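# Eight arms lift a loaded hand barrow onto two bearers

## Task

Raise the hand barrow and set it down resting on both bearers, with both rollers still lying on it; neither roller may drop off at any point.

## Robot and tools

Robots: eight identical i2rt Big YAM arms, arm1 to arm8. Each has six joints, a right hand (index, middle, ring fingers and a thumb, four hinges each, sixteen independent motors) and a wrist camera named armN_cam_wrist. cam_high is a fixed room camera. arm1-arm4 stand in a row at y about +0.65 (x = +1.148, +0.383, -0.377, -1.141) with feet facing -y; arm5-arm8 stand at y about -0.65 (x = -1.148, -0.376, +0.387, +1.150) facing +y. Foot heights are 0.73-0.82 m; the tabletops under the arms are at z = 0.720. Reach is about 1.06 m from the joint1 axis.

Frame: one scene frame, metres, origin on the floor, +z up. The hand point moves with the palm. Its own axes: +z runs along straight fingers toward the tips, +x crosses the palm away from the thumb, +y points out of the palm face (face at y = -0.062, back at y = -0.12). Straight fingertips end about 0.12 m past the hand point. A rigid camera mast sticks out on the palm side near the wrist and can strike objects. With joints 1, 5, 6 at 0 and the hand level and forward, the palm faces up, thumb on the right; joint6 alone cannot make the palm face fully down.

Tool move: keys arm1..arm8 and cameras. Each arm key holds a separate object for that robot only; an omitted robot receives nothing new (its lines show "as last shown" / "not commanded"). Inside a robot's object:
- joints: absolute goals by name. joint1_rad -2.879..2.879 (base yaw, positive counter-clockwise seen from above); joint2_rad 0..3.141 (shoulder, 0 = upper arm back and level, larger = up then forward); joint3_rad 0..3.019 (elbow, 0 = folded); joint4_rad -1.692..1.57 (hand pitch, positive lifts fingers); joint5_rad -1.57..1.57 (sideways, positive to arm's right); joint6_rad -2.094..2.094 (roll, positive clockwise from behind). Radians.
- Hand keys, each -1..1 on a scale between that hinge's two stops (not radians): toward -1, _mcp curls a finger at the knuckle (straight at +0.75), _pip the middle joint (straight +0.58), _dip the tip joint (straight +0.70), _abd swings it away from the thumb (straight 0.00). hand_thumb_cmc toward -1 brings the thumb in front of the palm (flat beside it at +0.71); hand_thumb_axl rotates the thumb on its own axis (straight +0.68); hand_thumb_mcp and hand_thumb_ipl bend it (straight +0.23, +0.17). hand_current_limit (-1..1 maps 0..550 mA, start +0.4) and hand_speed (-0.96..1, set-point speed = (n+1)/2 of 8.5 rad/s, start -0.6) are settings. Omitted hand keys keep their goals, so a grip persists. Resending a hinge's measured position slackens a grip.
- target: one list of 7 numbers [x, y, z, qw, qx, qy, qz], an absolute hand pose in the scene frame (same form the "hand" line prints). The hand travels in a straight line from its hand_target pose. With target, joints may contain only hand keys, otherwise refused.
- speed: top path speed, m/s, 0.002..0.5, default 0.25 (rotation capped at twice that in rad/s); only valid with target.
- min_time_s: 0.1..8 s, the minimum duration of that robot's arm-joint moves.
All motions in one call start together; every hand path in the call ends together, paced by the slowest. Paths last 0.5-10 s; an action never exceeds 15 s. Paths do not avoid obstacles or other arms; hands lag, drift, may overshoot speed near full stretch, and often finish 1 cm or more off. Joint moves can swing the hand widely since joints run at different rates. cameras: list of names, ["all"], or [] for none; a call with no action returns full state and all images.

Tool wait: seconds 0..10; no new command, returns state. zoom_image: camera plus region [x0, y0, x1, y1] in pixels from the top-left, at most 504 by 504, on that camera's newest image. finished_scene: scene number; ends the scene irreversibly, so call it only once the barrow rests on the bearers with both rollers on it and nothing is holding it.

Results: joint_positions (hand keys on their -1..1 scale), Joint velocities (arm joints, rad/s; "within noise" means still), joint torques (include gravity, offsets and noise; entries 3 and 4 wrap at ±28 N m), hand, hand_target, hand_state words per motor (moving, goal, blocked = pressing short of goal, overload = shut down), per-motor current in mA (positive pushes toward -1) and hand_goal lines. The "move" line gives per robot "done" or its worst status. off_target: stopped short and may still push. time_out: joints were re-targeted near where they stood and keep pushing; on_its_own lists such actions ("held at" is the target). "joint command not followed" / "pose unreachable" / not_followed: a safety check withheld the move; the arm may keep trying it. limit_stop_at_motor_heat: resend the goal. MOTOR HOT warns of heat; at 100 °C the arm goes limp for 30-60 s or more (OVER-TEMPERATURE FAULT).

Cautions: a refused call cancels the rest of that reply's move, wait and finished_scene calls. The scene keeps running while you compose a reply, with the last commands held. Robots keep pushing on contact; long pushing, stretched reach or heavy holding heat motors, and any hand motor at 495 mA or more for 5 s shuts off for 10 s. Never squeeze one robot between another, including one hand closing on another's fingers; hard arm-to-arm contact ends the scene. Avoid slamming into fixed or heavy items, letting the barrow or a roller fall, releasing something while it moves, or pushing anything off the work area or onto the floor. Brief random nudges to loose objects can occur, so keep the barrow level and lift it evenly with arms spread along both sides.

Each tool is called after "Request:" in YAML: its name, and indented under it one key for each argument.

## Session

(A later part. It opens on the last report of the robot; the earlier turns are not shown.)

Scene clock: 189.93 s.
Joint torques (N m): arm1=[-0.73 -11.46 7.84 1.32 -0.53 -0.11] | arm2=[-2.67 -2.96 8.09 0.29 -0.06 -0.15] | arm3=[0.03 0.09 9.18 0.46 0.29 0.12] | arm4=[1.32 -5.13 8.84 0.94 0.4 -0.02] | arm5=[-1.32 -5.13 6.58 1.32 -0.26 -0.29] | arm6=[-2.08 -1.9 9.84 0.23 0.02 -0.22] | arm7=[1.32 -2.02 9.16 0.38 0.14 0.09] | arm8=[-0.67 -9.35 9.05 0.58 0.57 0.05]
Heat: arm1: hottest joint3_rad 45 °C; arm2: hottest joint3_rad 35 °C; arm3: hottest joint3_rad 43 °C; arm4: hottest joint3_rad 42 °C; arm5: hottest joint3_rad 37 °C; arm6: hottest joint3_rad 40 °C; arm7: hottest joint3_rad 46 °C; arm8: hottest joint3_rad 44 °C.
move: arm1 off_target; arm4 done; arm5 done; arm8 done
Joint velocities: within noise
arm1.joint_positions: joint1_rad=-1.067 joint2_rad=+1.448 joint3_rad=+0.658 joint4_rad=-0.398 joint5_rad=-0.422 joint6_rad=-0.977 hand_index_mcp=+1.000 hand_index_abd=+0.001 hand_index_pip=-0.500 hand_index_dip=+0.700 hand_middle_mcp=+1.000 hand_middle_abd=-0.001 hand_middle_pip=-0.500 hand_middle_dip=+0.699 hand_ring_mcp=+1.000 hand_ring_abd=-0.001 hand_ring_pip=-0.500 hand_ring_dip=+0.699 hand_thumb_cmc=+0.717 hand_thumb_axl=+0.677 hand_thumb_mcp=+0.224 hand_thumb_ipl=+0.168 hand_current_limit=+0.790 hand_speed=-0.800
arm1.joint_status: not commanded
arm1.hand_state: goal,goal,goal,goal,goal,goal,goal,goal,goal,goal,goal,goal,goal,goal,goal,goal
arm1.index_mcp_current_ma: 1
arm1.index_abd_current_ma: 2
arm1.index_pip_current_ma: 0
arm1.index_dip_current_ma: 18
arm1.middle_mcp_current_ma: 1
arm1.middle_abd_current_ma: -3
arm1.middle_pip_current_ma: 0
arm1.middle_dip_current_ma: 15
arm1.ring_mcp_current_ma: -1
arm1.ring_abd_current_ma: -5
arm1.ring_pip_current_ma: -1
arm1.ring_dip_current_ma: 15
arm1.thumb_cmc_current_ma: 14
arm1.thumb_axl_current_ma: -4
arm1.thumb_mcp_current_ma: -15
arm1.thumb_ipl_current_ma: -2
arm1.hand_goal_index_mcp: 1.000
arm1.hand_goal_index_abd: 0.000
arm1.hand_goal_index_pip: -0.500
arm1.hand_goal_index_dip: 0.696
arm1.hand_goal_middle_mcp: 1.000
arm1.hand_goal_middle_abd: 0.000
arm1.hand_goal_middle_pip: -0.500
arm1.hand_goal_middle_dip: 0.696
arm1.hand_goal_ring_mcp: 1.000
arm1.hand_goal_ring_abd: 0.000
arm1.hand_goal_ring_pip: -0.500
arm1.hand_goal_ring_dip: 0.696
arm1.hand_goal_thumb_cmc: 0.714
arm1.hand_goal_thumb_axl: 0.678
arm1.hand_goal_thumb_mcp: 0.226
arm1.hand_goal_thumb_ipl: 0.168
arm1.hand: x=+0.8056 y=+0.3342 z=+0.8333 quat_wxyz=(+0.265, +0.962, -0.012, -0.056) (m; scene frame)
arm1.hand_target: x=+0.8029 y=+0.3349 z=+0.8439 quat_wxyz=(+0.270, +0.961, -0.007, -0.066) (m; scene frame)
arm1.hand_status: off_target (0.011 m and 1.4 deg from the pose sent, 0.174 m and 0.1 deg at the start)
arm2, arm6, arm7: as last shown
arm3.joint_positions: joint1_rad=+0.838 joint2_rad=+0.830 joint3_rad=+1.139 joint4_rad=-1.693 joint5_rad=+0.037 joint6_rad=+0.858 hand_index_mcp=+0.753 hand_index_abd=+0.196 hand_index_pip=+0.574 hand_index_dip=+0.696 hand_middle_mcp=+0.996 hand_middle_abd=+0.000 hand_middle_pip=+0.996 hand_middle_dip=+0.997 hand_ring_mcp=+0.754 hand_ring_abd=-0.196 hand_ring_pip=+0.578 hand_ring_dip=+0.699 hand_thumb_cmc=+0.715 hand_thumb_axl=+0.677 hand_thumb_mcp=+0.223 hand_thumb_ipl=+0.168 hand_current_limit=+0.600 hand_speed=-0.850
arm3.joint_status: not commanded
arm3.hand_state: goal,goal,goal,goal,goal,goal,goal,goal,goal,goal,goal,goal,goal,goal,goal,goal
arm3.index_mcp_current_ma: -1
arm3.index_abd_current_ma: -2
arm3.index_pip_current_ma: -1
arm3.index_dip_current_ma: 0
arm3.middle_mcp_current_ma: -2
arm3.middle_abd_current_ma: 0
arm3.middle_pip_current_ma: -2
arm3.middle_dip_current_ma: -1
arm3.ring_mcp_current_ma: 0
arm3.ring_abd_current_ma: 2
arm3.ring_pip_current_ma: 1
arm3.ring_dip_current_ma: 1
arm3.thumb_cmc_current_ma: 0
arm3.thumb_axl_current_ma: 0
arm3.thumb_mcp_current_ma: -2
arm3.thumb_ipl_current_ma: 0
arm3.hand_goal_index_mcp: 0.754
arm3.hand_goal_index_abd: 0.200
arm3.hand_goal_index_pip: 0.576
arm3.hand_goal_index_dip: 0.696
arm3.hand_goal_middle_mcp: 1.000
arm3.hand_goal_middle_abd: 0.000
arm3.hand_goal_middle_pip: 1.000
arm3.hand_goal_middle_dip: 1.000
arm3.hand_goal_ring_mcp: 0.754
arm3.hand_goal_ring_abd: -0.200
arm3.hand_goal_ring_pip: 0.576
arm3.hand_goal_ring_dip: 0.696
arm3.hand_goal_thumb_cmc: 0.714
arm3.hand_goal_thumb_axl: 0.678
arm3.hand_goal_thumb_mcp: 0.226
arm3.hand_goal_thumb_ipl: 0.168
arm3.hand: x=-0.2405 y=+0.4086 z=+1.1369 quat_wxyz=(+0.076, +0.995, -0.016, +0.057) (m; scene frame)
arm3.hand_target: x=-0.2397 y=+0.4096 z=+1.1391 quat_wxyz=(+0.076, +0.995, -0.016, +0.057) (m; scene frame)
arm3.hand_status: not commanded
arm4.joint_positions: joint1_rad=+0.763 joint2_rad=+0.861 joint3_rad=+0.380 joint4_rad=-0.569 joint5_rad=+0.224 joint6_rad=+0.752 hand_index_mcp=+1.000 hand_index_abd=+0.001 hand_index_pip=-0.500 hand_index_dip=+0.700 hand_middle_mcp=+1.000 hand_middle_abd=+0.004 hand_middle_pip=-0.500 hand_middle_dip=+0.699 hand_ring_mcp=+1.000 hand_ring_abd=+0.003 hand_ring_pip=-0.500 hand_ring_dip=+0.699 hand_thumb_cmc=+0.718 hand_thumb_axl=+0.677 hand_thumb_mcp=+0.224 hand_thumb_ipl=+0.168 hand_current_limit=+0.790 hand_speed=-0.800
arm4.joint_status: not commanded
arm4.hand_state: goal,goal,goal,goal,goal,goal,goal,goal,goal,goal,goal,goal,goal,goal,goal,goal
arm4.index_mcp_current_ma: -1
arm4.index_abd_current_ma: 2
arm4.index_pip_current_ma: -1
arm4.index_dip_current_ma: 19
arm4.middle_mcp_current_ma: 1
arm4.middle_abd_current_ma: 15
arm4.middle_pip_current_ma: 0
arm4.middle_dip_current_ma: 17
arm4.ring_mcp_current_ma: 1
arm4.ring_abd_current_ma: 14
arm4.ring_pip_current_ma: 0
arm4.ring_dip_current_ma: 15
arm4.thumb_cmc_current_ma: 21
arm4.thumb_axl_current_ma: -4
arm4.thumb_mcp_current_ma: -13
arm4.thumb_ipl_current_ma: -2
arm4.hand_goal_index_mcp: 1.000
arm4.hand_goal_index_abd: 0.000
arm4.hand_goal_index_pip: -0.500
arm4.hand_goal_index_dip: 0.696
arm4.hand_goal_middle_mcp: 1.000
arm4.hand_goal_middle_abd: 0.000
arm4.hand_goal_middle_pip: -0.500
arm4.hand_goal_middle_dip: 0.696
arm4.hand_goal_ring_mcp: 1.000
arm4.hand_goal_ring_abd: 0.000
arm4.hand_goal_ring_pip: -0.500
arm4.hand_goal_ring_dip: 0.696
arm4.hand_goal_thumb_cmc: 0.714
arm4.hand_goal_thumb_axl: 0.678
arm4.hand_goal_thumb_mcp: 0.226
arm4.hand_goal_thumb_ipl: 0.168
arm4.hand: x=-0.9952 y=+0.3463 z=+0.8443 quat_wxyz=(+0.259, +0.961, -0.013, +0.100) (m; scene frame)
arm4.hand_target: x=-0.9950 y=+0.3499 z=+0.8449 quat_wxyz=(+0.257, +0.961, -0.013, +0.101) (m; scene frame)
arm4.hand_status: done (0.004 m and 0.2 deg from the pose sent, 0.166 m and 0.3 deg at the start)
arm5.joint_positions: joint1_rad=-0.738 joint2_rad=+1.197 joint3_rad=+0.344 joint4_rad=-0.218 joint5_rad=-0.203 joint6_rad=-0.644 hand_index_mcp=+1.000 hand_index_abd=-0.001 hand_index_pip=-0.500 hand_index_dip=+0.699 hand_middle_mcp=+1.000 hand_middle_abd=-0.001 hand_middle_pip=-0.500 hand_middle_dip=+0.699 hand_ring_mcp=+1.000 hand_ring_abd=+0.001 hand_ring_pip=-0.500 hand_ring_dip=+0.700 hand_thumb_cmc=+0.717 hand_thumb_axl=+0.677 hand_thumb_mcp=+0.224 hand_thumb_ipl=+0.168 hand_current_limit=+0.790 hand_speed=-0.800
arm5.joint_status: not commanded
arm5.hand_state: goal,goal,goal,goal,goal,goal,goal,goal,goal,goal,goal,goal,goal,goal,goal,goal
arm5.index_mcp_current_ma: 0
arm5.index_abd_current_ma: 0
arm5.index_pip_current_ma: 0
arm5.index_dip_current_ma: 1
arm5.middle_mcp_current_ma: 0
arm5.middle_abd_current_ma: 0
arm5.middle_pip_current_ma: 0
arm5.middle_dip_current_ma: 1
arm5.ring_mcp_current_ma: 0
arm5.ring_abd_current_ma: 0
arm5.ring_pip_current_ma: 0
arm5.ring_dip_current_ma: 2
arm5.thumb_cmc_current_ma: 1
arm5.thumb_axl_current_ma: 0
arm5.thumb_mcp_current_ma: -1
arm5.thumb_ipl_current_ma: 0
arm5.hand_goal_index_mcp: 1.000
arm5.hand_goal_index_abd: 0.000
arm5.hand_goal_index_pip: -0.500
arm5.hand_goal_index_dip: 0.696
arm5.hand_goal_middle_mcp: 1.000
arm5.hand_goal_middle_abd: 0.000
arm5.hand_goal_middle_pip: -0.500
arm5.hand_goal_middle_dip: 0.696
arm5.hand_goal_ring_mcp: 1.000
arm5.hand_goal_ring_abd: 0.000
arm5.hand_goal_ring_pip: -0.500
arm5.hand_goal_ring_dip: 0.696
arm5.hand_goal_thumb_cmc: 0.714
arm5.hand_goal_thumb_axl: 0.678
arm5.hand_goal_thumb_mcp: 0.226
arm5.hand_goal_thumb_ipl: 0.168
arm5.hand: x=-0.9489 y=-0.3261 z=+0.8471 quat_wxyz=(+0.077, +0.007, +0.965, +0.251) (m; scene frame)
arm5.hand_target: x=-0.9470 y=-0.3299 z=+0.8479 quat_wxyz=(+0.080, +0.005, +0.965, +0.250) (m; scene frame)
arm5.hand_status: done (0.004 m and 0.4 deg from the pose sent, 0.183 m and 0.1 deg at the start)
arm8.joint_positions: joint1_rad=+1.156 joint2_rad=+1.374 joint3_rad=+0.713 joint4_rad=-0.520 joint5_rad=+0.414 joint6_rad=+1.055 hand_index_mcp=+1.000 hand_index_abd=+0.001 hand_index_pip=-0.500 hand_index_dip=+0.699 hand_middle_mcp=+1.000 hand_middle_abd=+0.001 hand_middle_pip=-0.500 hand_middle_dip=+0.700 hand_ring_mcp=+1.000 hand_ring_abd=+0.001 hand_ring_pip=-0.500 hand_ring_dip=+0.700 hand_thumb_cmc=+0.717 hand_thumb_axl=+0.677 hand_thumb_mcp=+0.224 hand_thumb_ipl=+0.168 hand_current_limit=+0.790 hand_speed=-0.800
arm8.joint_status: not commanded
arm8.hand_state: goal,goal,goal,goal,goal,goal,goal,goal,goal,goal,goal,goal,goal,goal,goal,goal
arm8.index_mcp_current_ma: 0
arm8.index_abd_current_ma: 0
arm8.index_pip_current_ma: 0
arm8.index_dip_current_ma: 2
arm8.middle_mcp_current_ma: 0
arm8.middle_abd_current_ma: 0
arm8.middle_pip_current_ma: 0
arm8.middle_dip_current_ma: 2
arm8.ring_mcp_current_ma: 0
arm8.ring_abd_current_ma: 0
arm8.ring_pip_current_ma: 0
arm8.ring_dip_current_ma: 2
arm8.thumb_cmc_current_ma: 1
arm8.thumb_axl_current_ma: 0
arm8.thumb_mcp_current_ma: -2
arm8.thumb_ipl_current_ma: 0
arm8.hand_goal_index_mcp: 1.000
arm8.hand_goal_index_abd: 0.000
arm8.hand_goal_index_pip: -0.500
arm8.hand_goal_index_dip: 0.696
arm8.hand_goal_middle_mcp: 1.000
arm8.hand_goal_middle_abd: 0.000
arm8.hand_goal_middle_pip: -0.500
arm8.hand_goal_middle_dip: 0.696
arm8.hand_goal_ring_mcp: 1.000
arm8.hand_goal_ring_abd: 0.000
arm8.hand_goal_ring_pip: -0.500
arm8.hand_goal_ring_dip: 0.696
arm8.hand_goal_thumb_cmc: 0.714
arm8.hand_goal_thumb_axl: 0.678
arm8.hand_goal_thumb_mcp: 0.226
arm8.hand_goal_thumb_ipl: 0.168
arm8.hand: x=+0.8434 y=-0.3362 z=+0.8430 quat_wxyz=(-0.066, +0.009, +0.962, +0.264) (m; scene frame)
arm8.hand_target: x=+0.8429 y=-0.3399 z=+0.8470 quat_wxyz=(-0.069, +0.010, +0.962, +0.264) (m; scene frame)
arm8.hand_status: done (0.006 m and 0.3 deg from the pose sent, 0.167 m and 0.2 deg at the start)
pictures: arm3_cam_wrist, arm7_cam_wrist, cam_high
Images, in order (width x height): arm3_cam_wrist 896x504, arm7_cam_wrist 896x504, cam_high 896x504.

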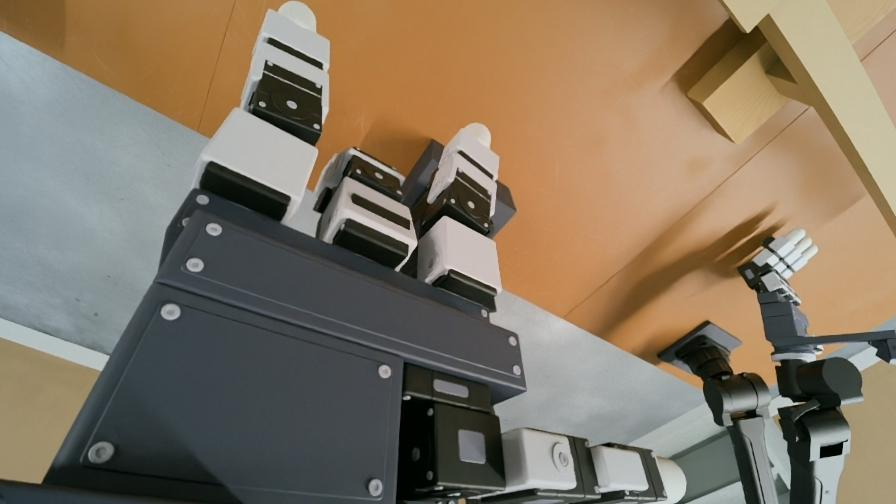

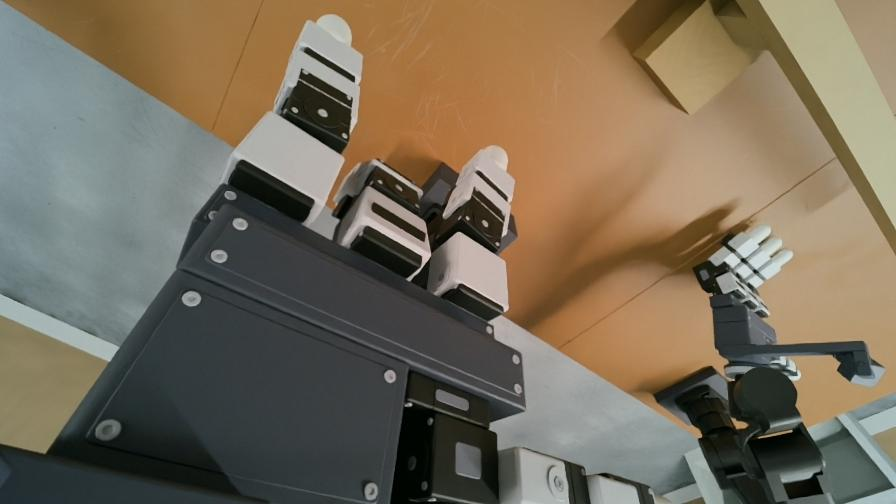

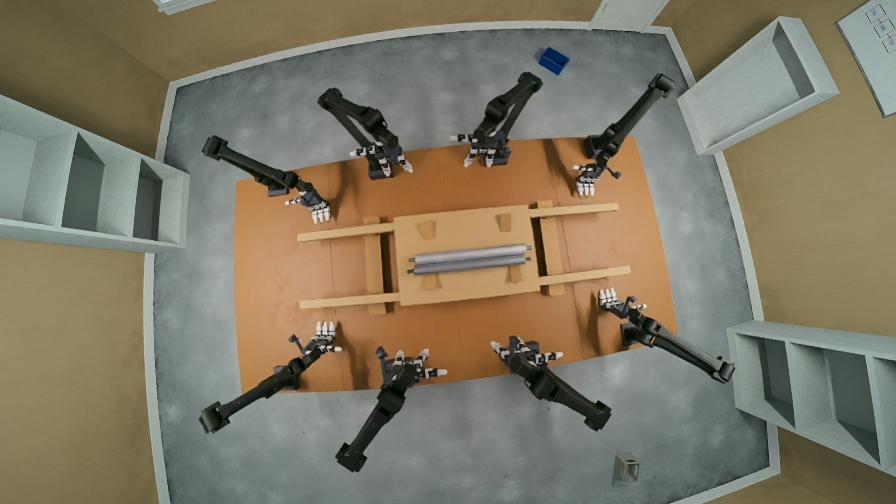

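Request:
wait:
  seconds: 0.1
  cameras: ["arm1_cam_wrist", "arm2_cam_wrist", "arm4_cam_wrist", "arm5_cam_wrist", "arm6_cam_wrist", "arm8_cam_wrist", "arm3_cam_wrist", "arm7_cam_wrist", "cam_high"]

Scene clock: 191.23 s.
Joint torques (N m): arm1=[-0.97 -11.75 7.83 1.31 -0.53 -0.13] | arm2=[-2.61 -2.96 8.06 0.31 -0.07 -0.15] | arm3=[0.03 -0.03 9.24 0.47 0.27 0.08] | arm4=[1.61 -5.01 8.92 1.03 0.42 -0.05] | arm5=[-1.26 -5.13 6.6 1.31 -0.25 -0.29] | arm6=[-2.08 -1.9 9.83 0.2 0.02 -0.22] | arm7=[1.38 -2.08 9.14 0.36 0.14 0.09] | arm8=[-0.62 -9.35 9.06 0.58 0.58 0.11]
Heat: arm1: hottest joint3_rad 45 °C; arm2: hottest joint3_rad 35 °C; arm3: hottest joint3_rad 43 °C; arm4: hottest joint3_rad 42 °C; arm5: hottest joint3_rad 37 °C; arm6: hottest joint3_rad 40 °C; arm7: hottest joint3_rad 46 °C; arm8: hottest joint3_rad 44 °C.
Joint velocities: within noise
arm1.joint_positions: joint1_rad=-1.067 joint2_rad=+1.448 joint3_rad=+0.658 joint4_rad=-0.398 joint5_rad=-0.422 joint6_rad=-0.977 hand_index_mcp=+1.000 hand_index_abd=+0.001 hand_index_pip=-0.500 hand_index_dip=+0.700 hand_middle_mcp=+1.000 hand_middle_abd=-0.001 hand_middle_pip=-0.500 hand_middle_dip=+0.699 hand_ring_mcp=+1.000 hand_ring_abd=-0.001 hand_ring_pip=-0.500 hand_ring_dip=+0.699 hand_thumb_cmc=+0.717 hand_thumb_axl=+0.677 hand_thumb_mcp=+0.224 hand_thumb_ipl=+0.168 hand_current_limit=+0.790 hand_speed=-0.800
arm1.joint_status: not commanded
arm1.hand_state: goal,goal,goal,goal,goal,goal,goal,goal,goal,goal,goal,goal,goal,goal,goal,goal
arm1.index_mcp_current_ma: 1
arm1.index_abd_current_ma: 2
arm1.index_pip_current_ma: 0
arm1.index_dip_current_ma: 18
arm1.middle_mcp_current_ma: 1
arm1.middle_abd_current_ma: -3
arm1.middle_pip_current_ma: 0
arm1.middle_dip_current_ma: 15
arm1.ring_mcp_current_ma: -1
arm1.ring_abd_current_ma: -5
arm1.ring_pip_current_ma: -1
arm1.ring_dip_current_ma: 15
arm1.thumb_cmc_current_ma: 14
arm1.thumb_axl_current_ma: -4
arm1.thumb_mcp_current_ma: -15
arm1.thumb_ipl_current_ma: -2
arm1.hand_goal_index_mcp: 1.000
arm1.hand_goal_index_abd: 0.000
arm1.hand_goal_index_pip: -0.500
arm1.hand_goal_index_dip: 0.696
arm1.hand_goal_middle_mcp: 1.000
arm1.hand_goal_middle_abd: 0.000
arm1.hand_goal_middle_pip: -0.500
arm1.hand_goal_middle_dip: 0.696
arm1.hand_goal_ring_mcp: 1.000
arm1.hand_goal_ring_abd: 0.000
arm1.hand_goal_ring_pip: -0.500
arm1.hand_goal_ring_dip: 0.696
arm1.hand_goal_thumb_cmc: 0.714
arm1.hand_goal_thumb_axl: 0.678
arm1.hand_goal_thumb_mcp: 0.226
arm1.hand_goal_thumb_ipl: 0.168
arm1.hand: x=+0.8056 y=+0.3342 z=+0.8333 quat_wxyz=(+0.265, +0.962, -0.012, -0.056) (m; scene frame)
arm1.hand_target: x=+0.8029 y=+0.3349 z=+0.8439 quat_wxyz=(+0.270, +0.961, -0.007, -0.066) (m; scene frame)
arm1.hand_status: off_target (0.011 m and 1.4 deg from the pose sent, 0.174 m and 0.1 deg at the start)
arm2.joint_positions: joint1_rad=-0.722 joint2_rad=+0.806 joint3_rad=+1.102 joint4_rad=-1.670 joint5_rad=-0.014 joint6_rad=-0.686 hand_index_mcp=+0.752 hand_index_abd=+0.195 hand_index_pip=+0.576 hand_index_dip=+0.696 hand_middle_mcp=+0.995 hand_middle_abd=+0.000 hand_middle_pip=+0.996 hand_middle_dip=+0.997 hand_ring_mcp=+0.753 hand_ring_abd=-0.195 hand_ring_pip=+0.577 hand_ring_dip=+0.696 hand_thumb_cmc=+0.715 hand_thumb_axl=+0.677 hand_thumb_mcp=+0.223 hand_thumb_ipl=+0.168 hand_current_limit=+0.600 hand_speed=-0.850
arm2.joint_status: not commanded
arm2.hand_state: goal,goal,goal,goal,goal,goal,goal,goal,goal,goal,goal,goal,goal,goal,goal,goal
arm2.index_mcp_current_ma: 0
arm2.index_abd_current_ma: -1
arm2.index_pip_current_ma: 0
arm2.index_dip_current_ma: 0
arm2.middle_mcp_current_ma: -1
arm2.middle_abd_current_ma: 0
arm2.middle_pip_current_ma: -1
arm2.middle_dip_current_ma: 0
arm2.ring_mcp_current_ma: 0
arm2.ring_abd_current_ma: 1
arm2.ring_pip_current_ma: 0
arm2.ring_dip_current_ma: 0
arm2.thumb_cmc_current_ma: 0
arm2.thumb_axl_current_ma: 0
arm2.thumb_mcp_current_ma: 0
arm2.thumb_ipl_current_ma: 0
arm2.hand_goal_index_mcp: 0.754
arm2.hand_goal_index_abd: 0.200
arm2.hand_goal_index_pip: 0.576
arm2.hand_goal_index_dip: 0.696
arm2.hand_goal_middle_mcp: 1.000
arm2.hand_goal_middle_abd: 0.000
arm2.hand_goal_middle_pip: 1.000
arm2.hand_goal_middle_dip: 1.000
arm2.hand_goal_ring_mcp: 0.754
arm2.hand_goal_ring_abd: -0.200
arm2.hand_goal_ring_pip: 0.576
arm2.hand_goal_ring_dip: 0.696
arm2.hand_goal_thumb_cmc: 0.714
arm2.hand_goal_thumb_axl: 0.678
arm2.hand_goal_thumb_mcp: 0.226
arm2.hand_goal_thumb_ipl: 0.168
arm2.hand: x=+0.2180 y=+0.3949 z=+1.1557 quat_wxyz=(+0.080, +0.995, -0.005, -0.055) (m; scene frame)
arm2.hand_target: x=+0.2180 y=+0.3995 z=+1.1593 quat_wxyz=(+0.082, +0.995, -0.006, -0.058) (m; scene frame)
arm2.hand_status: not commanded
arm3.joint_positions: joint1_rad=+0.838 joint2_rad=+0.830 joint3_rad=+1.139 joint4_rad=-1.693 joint5_rad=+0.037 joint6_rad=+0.858 hand_index_mcp=+0.753 hand_index_abd=+0.196 hand_index_pip=+0.574 hand_index_dip=+0.696 hand_middle_mcp=+0.996 hand_middle_abd=+0.000 hand_middle_pip=+0.996 hand_middle_dip=+0.997 hand_ring_mcp=+0.754 hand_ring_abd=-0.196 hand_ring_pip=+0.578 hand_ring_dip=+0.699 hand_thumb_cmc=+0.715 hand_thumb_axl=+0.677 hand_thumb_mcp=+0.223 hand_thumb_ipl=+0.168 hand_current_limit=+0.600 hand_speed=-0.850
arm3.joint_status: not commanded
arm3.hand_state: goal,goal,goal,goal,goal,goal,goal,goal,goal,goal,goal,goal,goal,goal,goal,goal
arm3.index_mcp_current_ma: -1
arm3.index_abd_current_ma: -2
arm3.index_pip_current_ma: -1
arm3.index_dip_current_ma: 0
arm3.middle_mcp_current_ma: -2
arm3.middle_abd_current_ma: 0
arm3.middle_pip_current_ma: -2
arm3.middle_dip_current_ma: -1
arm3.ring_mcp_current_ma: 0
arm3.ring_abd_current_ma: 2
arm3.ring_pip_current_ma: 1
arm3.ring_dip_current_ma: 1
arm3.thumb_cmc_current_ma: 0
arm3.thumb_axl_current_ma: 0
arm3.thumb_mcp_current_ma: -2
arm3.thumb_ipl_current_ma: 0
arm3.hand_goal_index_mcp: 0.754
arm3.hand_goal_index_abd: 0.200
arm3.hand_goal_index_pip: 0.576
arm3.hand_goal_index_dip: 0.696
arm3.hand_goal_middle_mcp: 1.000
arm3.hand_goal_middle_abd: 0.000
arm3.hand_goal_middle_pip: 1.000
arm3.hand_goal_middle_dip: 1.000
arm3.hand_goal_ring_mcp: 0.754
arm3.hand_goal_ring_abd: -0.200
arm3.hand_goal_ring_pip: 0.576
arm3.hand_goal_ring_dip: 0.696
arm3.hand_goal_thumb_cmc: 0.714
arm3.hand_goal_thumb_axl: 0.678
arm3.hand_goal_thumb_mcp: 0.226
arm3.hand_goal_thumb_ipl: 0.168
arm3.hand: x=-0.2405 y=+0.4086 z=+1.1369 quat_wxyz=(+0.076, +0.995, -0.016, +0.057) (m; scene frame)
arm3.hand_target: x=-0.2397 y=+0.4096 z=+1.1391 quat_wxyz=(+0.076, +0.995, -0.016, +0.057) (m; scene frame)
arm3.hand_status: not commanded
arm4.joint_positions: joint1_rad=+0.763 joint2_rad=+0.861 joint3_rad=+0.380 joint4_rad=-0.569 joint5_rad=+0.224 joint6_rad=+0.752 hand_index_mcp=+1.000 hand_index_abd=+0.001 hand_index_pip=-0.500 hand_index_dip=+0.700 hand_middle_mcp=+1.000 hand_middle_abd=+0.004 hand_middle_pip=-0.500 hand_middle_dip=+0.699 hand_ring_mcp=+1.000 hand_ring_abd=+0.003 hand_ring_pip=-0.500 hand_ring_dip=+0.699 hand_thumb_cmc=+0.718 hand_thumb_axl=+0.677 hand_thumb_mcp=+0.224 hand_thumb_ipl=+0.168 hand_current_limit=+0.790 hand_speed=-0.800
arm4.joint_status: not commanded
arm4.hand_state: goal,goal,goal,goal,goal,goal,goal,goal,goal,goal,goal,goal,goal,goal,goal,goal
arm4.index_mcp_current_ma: -1
arm4.index_abd_current_ma: 2
arm4.index_pip_current_ma: -1
arm4.index_dip_current_ma: 19
arm4.middle_mcp_current_ma: 1
arm4.middle_abd_current_ma: 15
arm4.middle_pip_current_ma: 0
arm4.middle_dip_current_ma: 17
arm4.ring_mcp_current_ma: 1
arm4.ring_abd_current_ma: 14
arm4.ring_pip_current_ma: 0
arm4.ring_dip_current_ma: 15
arm4.thumb_cmc_current_ma: 21
arm4.thumb_axl_current_ma: -4
arm4.thumb_mcp_current_ma: -13
arm4.thumb_ipl_current_ma: -2
arm4.hand_goal_index_mcp: 1.000
arm4.hand_goal_index_abd: 0.000
arm4.hand_goal_index_pip: -0.500
arm4.hand_goal_index_dip: 0.696
arm4.hand_goal_middle_mcp: 1.000
arm4.hand_goal_middle_abd: 0.000
arm4.hand_goal_middle_pip: -0.500
arm4.hand_goal_middle_dip: 0.696
arm4.hand_goal_ring_mcp: 1.000
arm4.hand_goal_ring_abd: 0.000
arm4.hand_goal_ring_pip: -0.500
arm4.hand_goal_ring_dip: 0.696
arm4.hand_goal_thumb_cmc: 0.714
arm4.hand_goal_thumb_axl: 0.678
arm4.hand_goal_thumb_mcp: 0.226
arm4.hand_goal_thumb_ipl: 0.168
arm4.hand: x=-0.9953 y=+0.3463 z=+0.8443 quat_wxyz=(+0.259, +0.961, -0.013, +0.100) (m; scene frame)
arm4.hand_target: x=-0.9950 y=+0.3499 z=+0.8449 quat_wxyz=(+0.257, +0.961, -0.013, +0.101) (m; scene frame)
arm4.hand_status: done (0.004 m and 0.2 deg from the pose sent, 0.166 m and 0.3 deg at the start)
arm5.joint_positions: joint1_rad=-0.738 joint2_rad=+1.197 joint3_rad=+0.344 joint4_rad=-0.218 joint5_rad=-0.203 joint6_rad=-0.644 hand_index_mcp=+1.000 hand_index_abd=-0.001 hand_index_pip=-0.500 hand_index_dip=+0.699 hand_middle_mcp=+1.000 hand_middle_abd=-0.001 hand_middle_pip=-0.500 hand_middle_dip=+0.699 hand_ring_mcp=+1.000 hand_ring_abd=+0.001 hand_ring_pip=-0.500 hand_ring_dip=+0.700 hand_thumb_cmc=+0.717 hand_thumb_axl=+0.677 hand_thumb_mcp=+0.224 hand_thumb_ipl=+0.168 hand_current_limit=+0.790 hand_speed=-0.800
arm5.joint_status: not commanded
arm5.hand_state: goal,goal,goal,goal,goal,goal,goal,goal,goal,goal,goal,goal,goal,goal,goal,goal
arm5.index_mcp_current_ma: 0
arm5.index_abd_current_ma: 0
arm5.index_pip_current_ma: 0
arm5.index_dip_current_ma: 1
arm5.middle_mcp_current_ma: 0
arm5.middle_abd_current_ma: 0
arm5.middle_pip_current_ma: 0
arm5.middle_dip_current_ma: 1
arm5.ring_mcp_current_ma: 0
arm5.ring_abd_current_ma: 0
arm5.ring_pip_current_ma: 0
arm5.ring_dip_current_ma: 2
arm5.thumb_cmc_current_ma: 1
arm5.thumb_axl_current_ma: 0
arm5.thumb_mcp_current_ma: -1
arm5.thumb_ipl_current_ma: 0
arm5.hand_goal_index_mcp: 1.000
arm5.hand_goal_index_abd: 0.000
arm5.hand_goal_index_pip: -0.500
arm5.hand_goal_index_dip: 0.696
arm5.hand_goal_middle_mcp: 1.000
arm5.hand_goal_middle_abd: 0.000
arm5.hand_goal_middle_pip: -0.500
arm5.hand_goal_middle_dip: 0.696
arm5.hand_goal_ring_mcp: 1.000
arm5.hand_goal_ring_abd: 0.000
arm5.hand_goal_ring_pip: -0.500
arm5.hand_goal_ring_dip: 0.696
arm5.hand_goal_thumb_cmc: 0.714
arm5.hand_goal_thumb_axl: 0.678
arm5.hand_goal_thumb_mcp: 0.226
arm5.hand_goal_thumb_ipl: 0.168
arm5.hand: x=-0.9489 y=-0.3261 z=+0.8470 quat_wxyz=(+0.077, +0.007, +0.965, +0.251) (m; scene frame)
arm5.hand_target: x=-0.9471 y=-0.3300 z=+0.8479 quat_wxyz=(+0.080, +0.005, +0.965, +0.250) (m; scene frame)
arm5.hand_status: done (0.004 m and 0.4 deg from the pose sent, 0.183 m and 0.1 deg at the start)
arm6.joint_positions: joint1_rad=-0.768 joint2_rad=+0.851 joint3_rad=+1.177 joint4_rad=-1.682 joint5_rad=-0.022 joint6_rad=-0.745 hand_index_mcp=+0.752 hand_index_abd=+0.195 hand_index_pip=+0.575 hand_index_dip=+0.697 hand_middle_mcp=+0.995 hand_middle_abd=+0.000 hand_middle_pip=+0.996 hand_middle_dip=+0.997 hand_ring_mcp=+0.754 hand_ring_abd=-0.196 hand_ring_pip=+0.578 hand_ring_dip=+0.697 hand_thumb_cmc=+0.715 hand_thumb_axl=+0.677 hand_thumb_mcp=+0.223 hand_thumb_ipl=+0.168 hand_current_limit=+0.600 hand_speed=-0.850
arm6.joint_status: not commanded
arm6.hand_state: goal,goal,goal,goal,goal,goal,goal,goal,goal,goal,goal,goal,goal,goal,goal,goal
arm6.index_mcp_current_ma: -1
arm6.index_abd_current_ma: -3
arm6.index_pip_current_ma: 0
arm6.index_dip_current_ma: 1
arm6.middle_mcp_current_ma: -4
arm6.middle_abd_current_ma: 0
arm6.middle_pip_current_ma: -3
arm6.middle_dip_current_ma: -2
arm6.ring_mcp_current_ma: 0
arm6.ring_abd_current_ma: 3
arm6.ring_pip_current_ma: 1
arm6.ring_dip_current_ma: 0
arm6.thumb_cmc_current_ma: 1
arm6.thumb_axl_current_ma: 0
arm6.thumb_mcp_current_ma: -3
arm6.thumb_ipl_current_ma: 0
arm6.hand_goal_index_mcp: 0.754
arm6.hand_goal_index_abd: 0.200
arm6.hand_goal_index_pip: 0.576
arm6.hand_goal_index_dip: 0.696
arm6.hand_goal_middle_mcp: 1.000
arm6.hand_goal_middle_abd: 0.000
arm6.hand_goal_middle_pip: 1.000
arm6.hand_goal_middle_dip: 1.000
arm6.hand_goal_ring_mcp: 0.754
arm6.hand_goal_ring_abd: -0.200
arm6.hand_goal_ring_pip: 0.576
arm6.hand_goal_ring_dip: 0.696
arm6.hand_goal_thumb_cmc: 0.714
arm6.hand_goal_thumb_axl: 0.678
arm6.hand_goal_thumb_mcp: 0.226
arm6.hand_goal_thumb_ipl: 0.168
arm6.hand: x=-0.1924 y=-0.3961 z=+1.1184 quat_wxyz=(+0.066, +0.006, +0.994, +0.085) (m; scene frame)
arm6.hand_target: x=-0.1938 y=-0.3996 z=+1.1194 quat_wxyz=(+0.066, +0.006, +0.994, +0.085) (m; scene frame)
arm6.hand_status: not commanded
arm7.joint_positions: joint1_rad=+0.735 joint2_rad=+0.810 joint3_rad=+1.155 joint4_rad=-1.672 joint5_rad=+0.035 joint6_rad=+0.758 hand_index_mcp=+0.753 hand_index_abd=+0.196 hand_index_pip=+0.578 hand_index_dip=+0.699 hand_middle_mcp=+0.995 hand_middle_abd=+0.000 hand_middle_pip=+0.996 hand_middle_dip=+0.997 hand_ring_mcp=+0.753 hand_ring_abd=-0.195 hand_ring_pip=+0.578 hand_ring_dip=+0.699 hand_thumb_cmc=+0.715 hand_thumb_axl=+0.677 hand_thumb_mcp=+0.223 hand_thumb_ipl=+0.168 hand_current_limit=+0.600 hand_speed=-0.850
arm7.joint_status: not commanded
arm7.hand_state: goal,goal,goal,goal,goal,goal,goal,goal,goal,goal,goal,goal,goal,goal,goal,goal
arm7.index_mcp_current_ma: 0
arm7.index_abd_current_ma: 0
arm7.index_pip_current_ma: 0
arm7.index_dip_current_ma: 0
arm7.middle_mcp_current_ma: -1
arm7.middle_abd_current_ma: 0
arm7.middle_pip_current_ma: -1
arm7.middle_dip_current_ma: -1
arm7.ring_mcp_current_ma: 0
arm7.ring_abd_current_ma: 1
arm7.ring_pip_current_ma: 0
arm7.ring_dip_current_ma: 0
arm7.thumb_cmc_current_ma: 0
arm7.thumb_axl_current_ma: 0
arm7.thumb_mcp_current_ma: -1
arm7.thumb_ipl_current_ma: 0
arm7.hand_goal_index_mcp: 0.754
arm7.hand_goal_index_abd: 0.200
arm7.hand_goal_index_pip: 0.576
arm7.hand_goal_index_dip: 0.696
arm7.hand_goal_middle_mcp: 1.000
arm7.hand_goal_middle_abd: 0.000
arm7.hand_goal_middle_pip: 1.000
arm7.hand_goal_middle_dip: 1.000
arm7.hand_goal_ring_mcp: 0.754
arm7.hand_goal_ring_abd: -0.200
arm7.hand_goal_ring_pip: 0.576
arm7.hand_goal_ring_dip: 0.696
arm7.hand_goal_thumb_cmc: 0.714
arm7.hand_goal_thumb_axl: 0.678
arm7.hand_goal_thumb_mcp: 0.226
arm7.hand_goal_thumb_ipl: 0.168
arm7.hand: x=+0.2628 y=-0.3946 z=+1.1385 quat_wxyz=(-0.064, +0.017, +0.993, +0.103) (m; scene frame)
arm7.hand_target: x=+0.2629 y=-0.3994 z=+1.1393 quat_wxyz=(-0.064, +0.016, +0.993, +0.102) (m; scene frame)
arm7.hand_status: not commanded
arm8.joint_positions: joint1_rad=+1.156 joint2_rad=+1.374 joint3_rad=+0.713 joint4_rad=-0.520 joint5_rad=+0.414 joint6_rad=+1.055 hand_index_mcp=+1.000 hand_index_abd=+0.001 hand_index_pip=-0.500 hand_index_dip=+0.699 hand_middle_mcp=+1.000 hand_middle_abd=+0.001 hand_middle_pip=-0.500 hand_middle_dip=+0.700 hand_ring_mcp=+1.000 hand_ring_abd=+0.001 hand_ring_pip=-0.500 hand_ring_dip=+0.700 hand_thumb_cmc=+0.717 hand_thumb_axl=+0.677 hand_thumb_mcp=+0.224 hand_thumb_ipl=+0.168 hand_current_limit=+0.790 hand_speed=-0.800
arm8.joint_status: not commanded
arm8.hand_state: goal,goal,goal,goal,goal,goal,goal,goal,goal,goal,goal,goal,goal,goal,goal,goal
arm8.index_mcp_current_ma: 0
arm8.index_abd_current_ma: 0
arm8.index_pip_current_ma: 0
arm8.index_dip_current_ma: 2
arm8.middle_mcp_current_ma: 0
arm8.middle_abd_current_ma: 0
arm8.middle_pip_current_ma: 0
arm8.middle_dip_current_ma: 2
arm8.ring_mcp_current_ma: 0
arm8.ring_abd_current_ma: 0
arm8.ring_pip_current_ma: 0
arm8.ring_dip_current_ma: 2
arm8.thumb_cmc_current_ma: 1
arm8.thumb_axl_current_ma: 0
arm8.thumb_mcp_current_ma: -2
arm8.thumb_ipl_current_ma: 0
arm8.hand_goal_index_mcp: 1.000
arm8.hand_goal_index_abd: 0.000
arm8.hand_goal_index_pip: -0.500
arm8.hand_goal_index_dip: 0.696
arm8.hand_goal_middle_mcp: 1.000
arm8.hand_goal_middle_abd: 0.000
arm8.hand_goal_middle_pip: -0.500
arm8.hand_goal_middle_dip: 0.696
arm8.hand_goal_ring_mcp: 1.000
arm8.hand_goal_ring_abd: 0.000
arm8.hand_goal_ring_pip: -0.500
arm8.hand_goal_ring_dip: 0.696
arm8.hand_goal_thumb_cmc: 0.714
arm8.hand_goal_thumb_axl: 0.678
arm8.hand_goal_thumb_mcp: 0.226
arm8.hand_goal_thumb_ipl: 0.168
arm8.hand: x=+0.8434 y=-0.3362 z=+0.8430 quat_wxyz=(-0.066, +0.009, +0.962, +0.264) (m; scene frame)
arm8.hand_target: x=+0.8429 y=-0.3399 z=+0.8470 quat_wxyz=(-0.069, +0.010, +0.962, +0.264) (m; scene frame)
arm8.hand_status: done (0.006 m and 0.3 deg from the pose sent, 0.167 m and 0.2 deg at the start)
wait: 0.10 s; at rest from the start
pictures: arm1_cam_wrist, arm2_cam_wrist, arm3_cam_wrist, arm4_cam_wrist, arm5_cam_wrist, arm6_cam_wrist, arm7_cam_wrist, arm8_cam_wrist, cam_high
Images, in order (width x height): arm1_cam_wrist 896x504, arm2_cam_wrist 896x504, arm3_cam_wrist 896x504, arm4_cam_wrist 896x504, arm5_cam_wrist 896x504, arm6_cam_wrist 896x504, arm7_cam_wrist 896x504, arm8_cam_wrist 896x504, cam_high 896x504.

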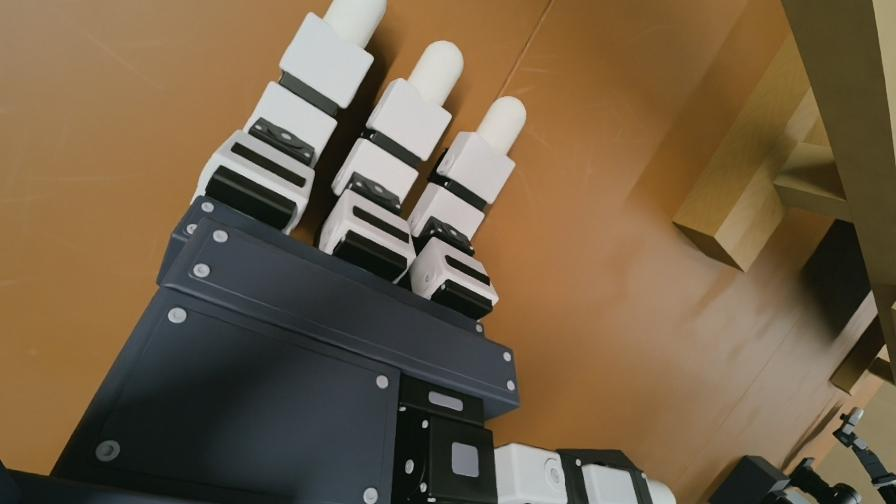

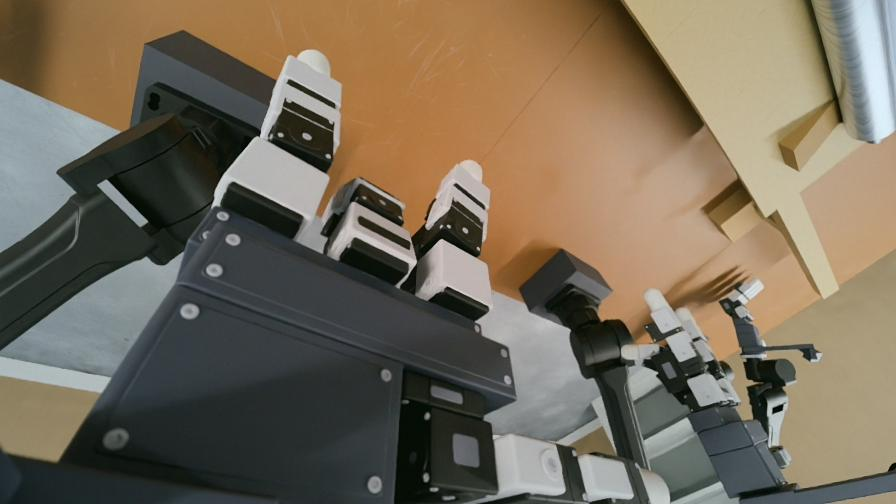

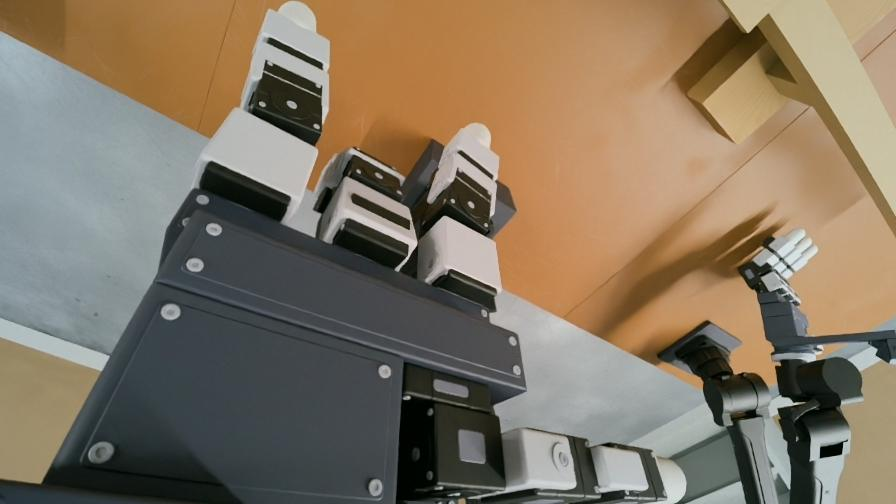

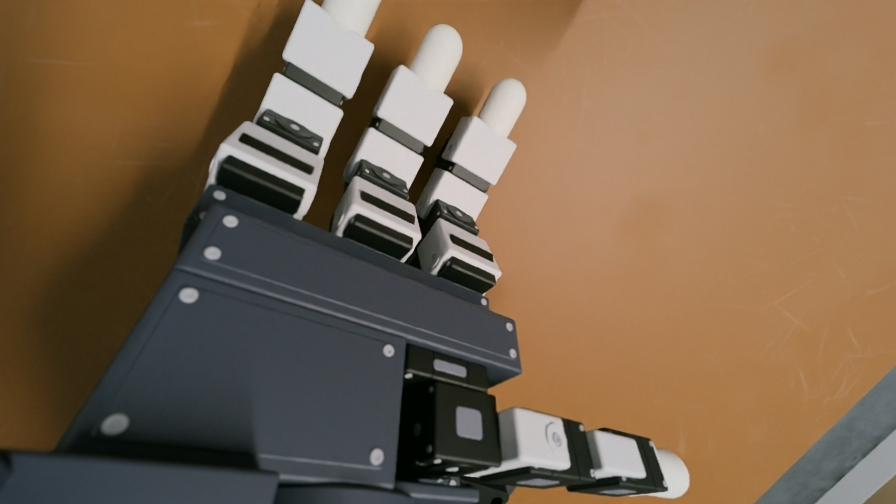

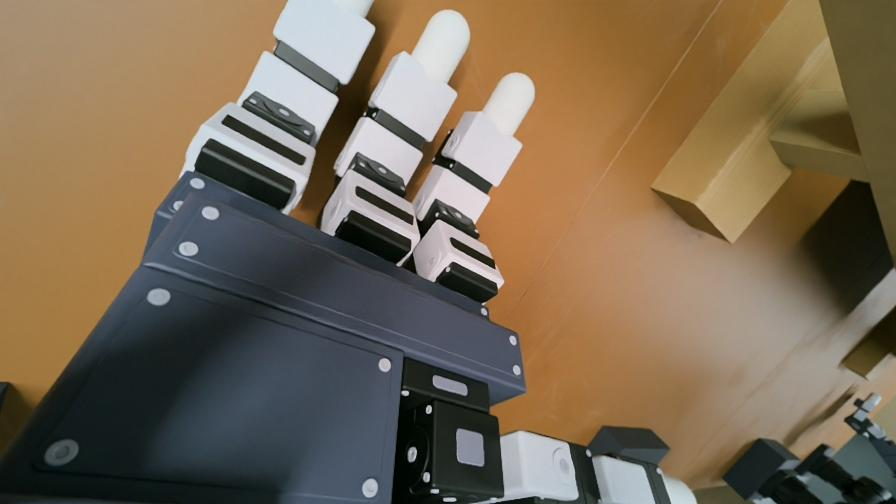

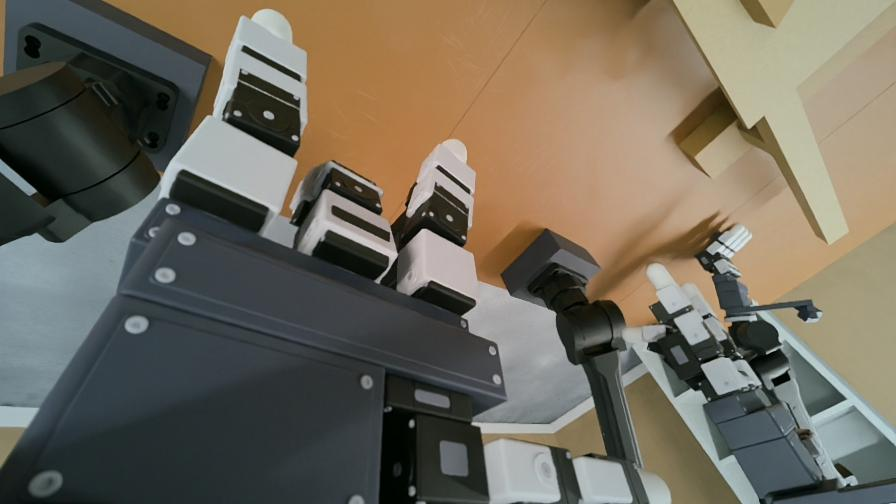

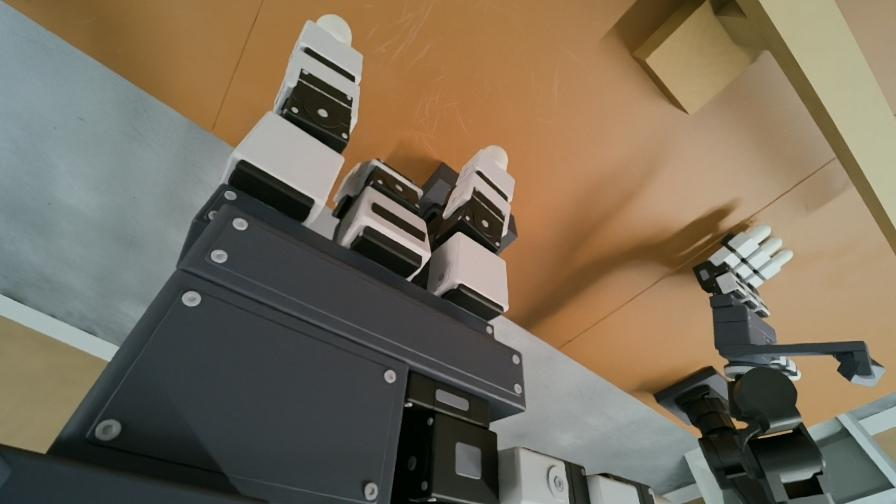

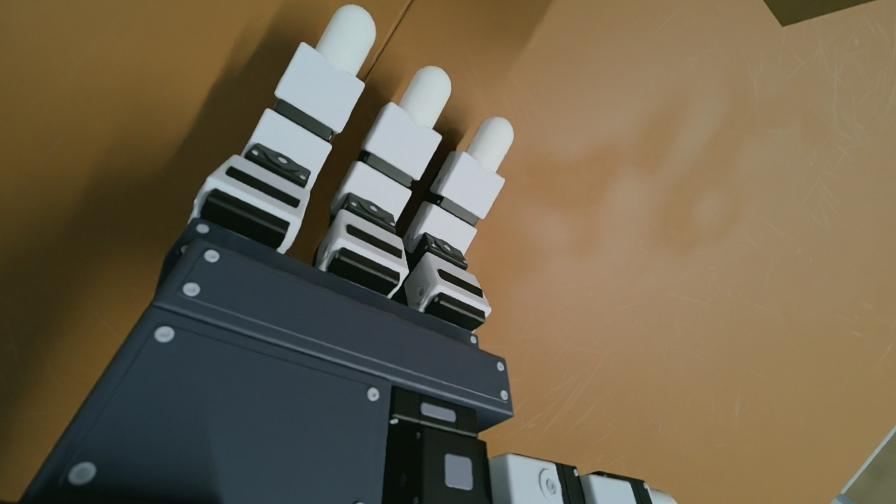

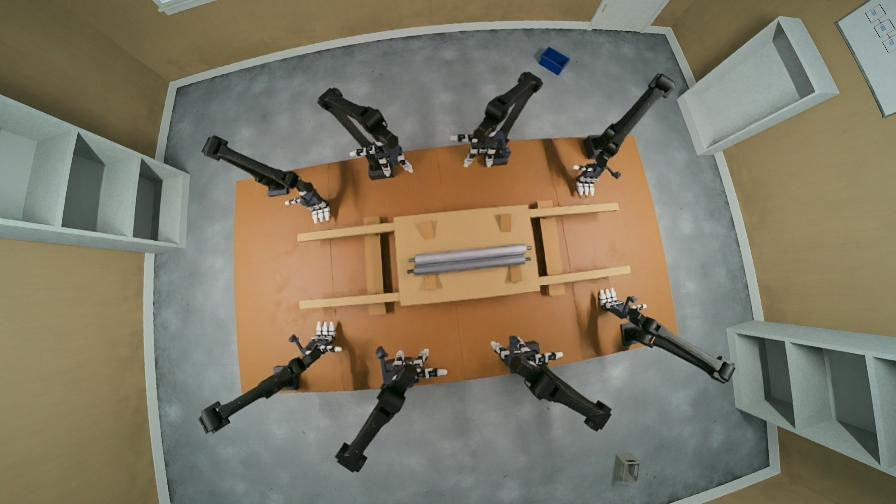

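Request:
zoom_image:
  camera: "arm1_cam_wrist"
  region: [646, 0, 896, 300]

Request:
zoom_image:
  camera: "arm5_cam_wrist"
  region: [626, 0, 896, 290]

Request:
zoom_image:
  camera: "arm6_cam_wrist"
  region: [640, 60, 860, 260]

Request:
zoom_image:
  camera: "arm2_cam_wrist"
  region: [660, 140, 860, 310]

Scaled by 1.680.

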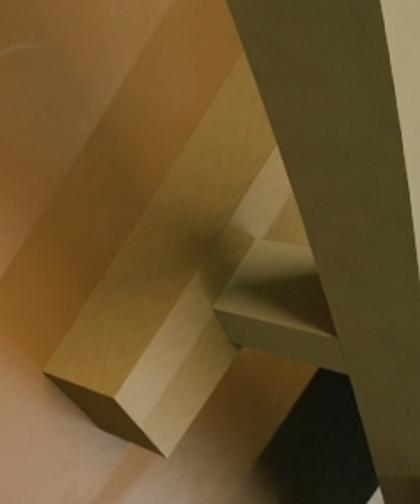

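Scaled by 1.738.

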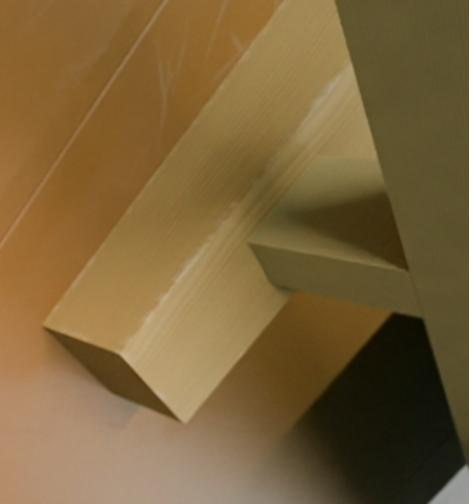

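Scaled by 2.291.

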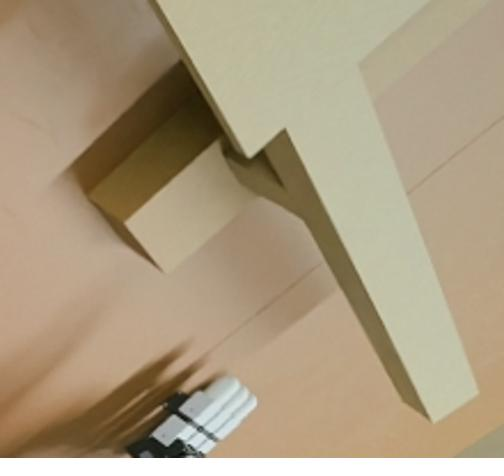

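Scaled by 2.520.

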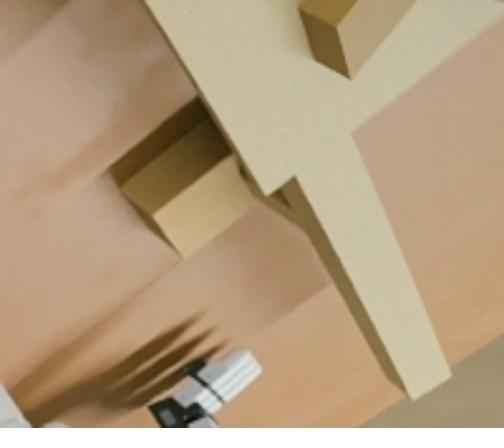

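Request:
finished_scene:
  scene: 2

The scene is finished: the task was done.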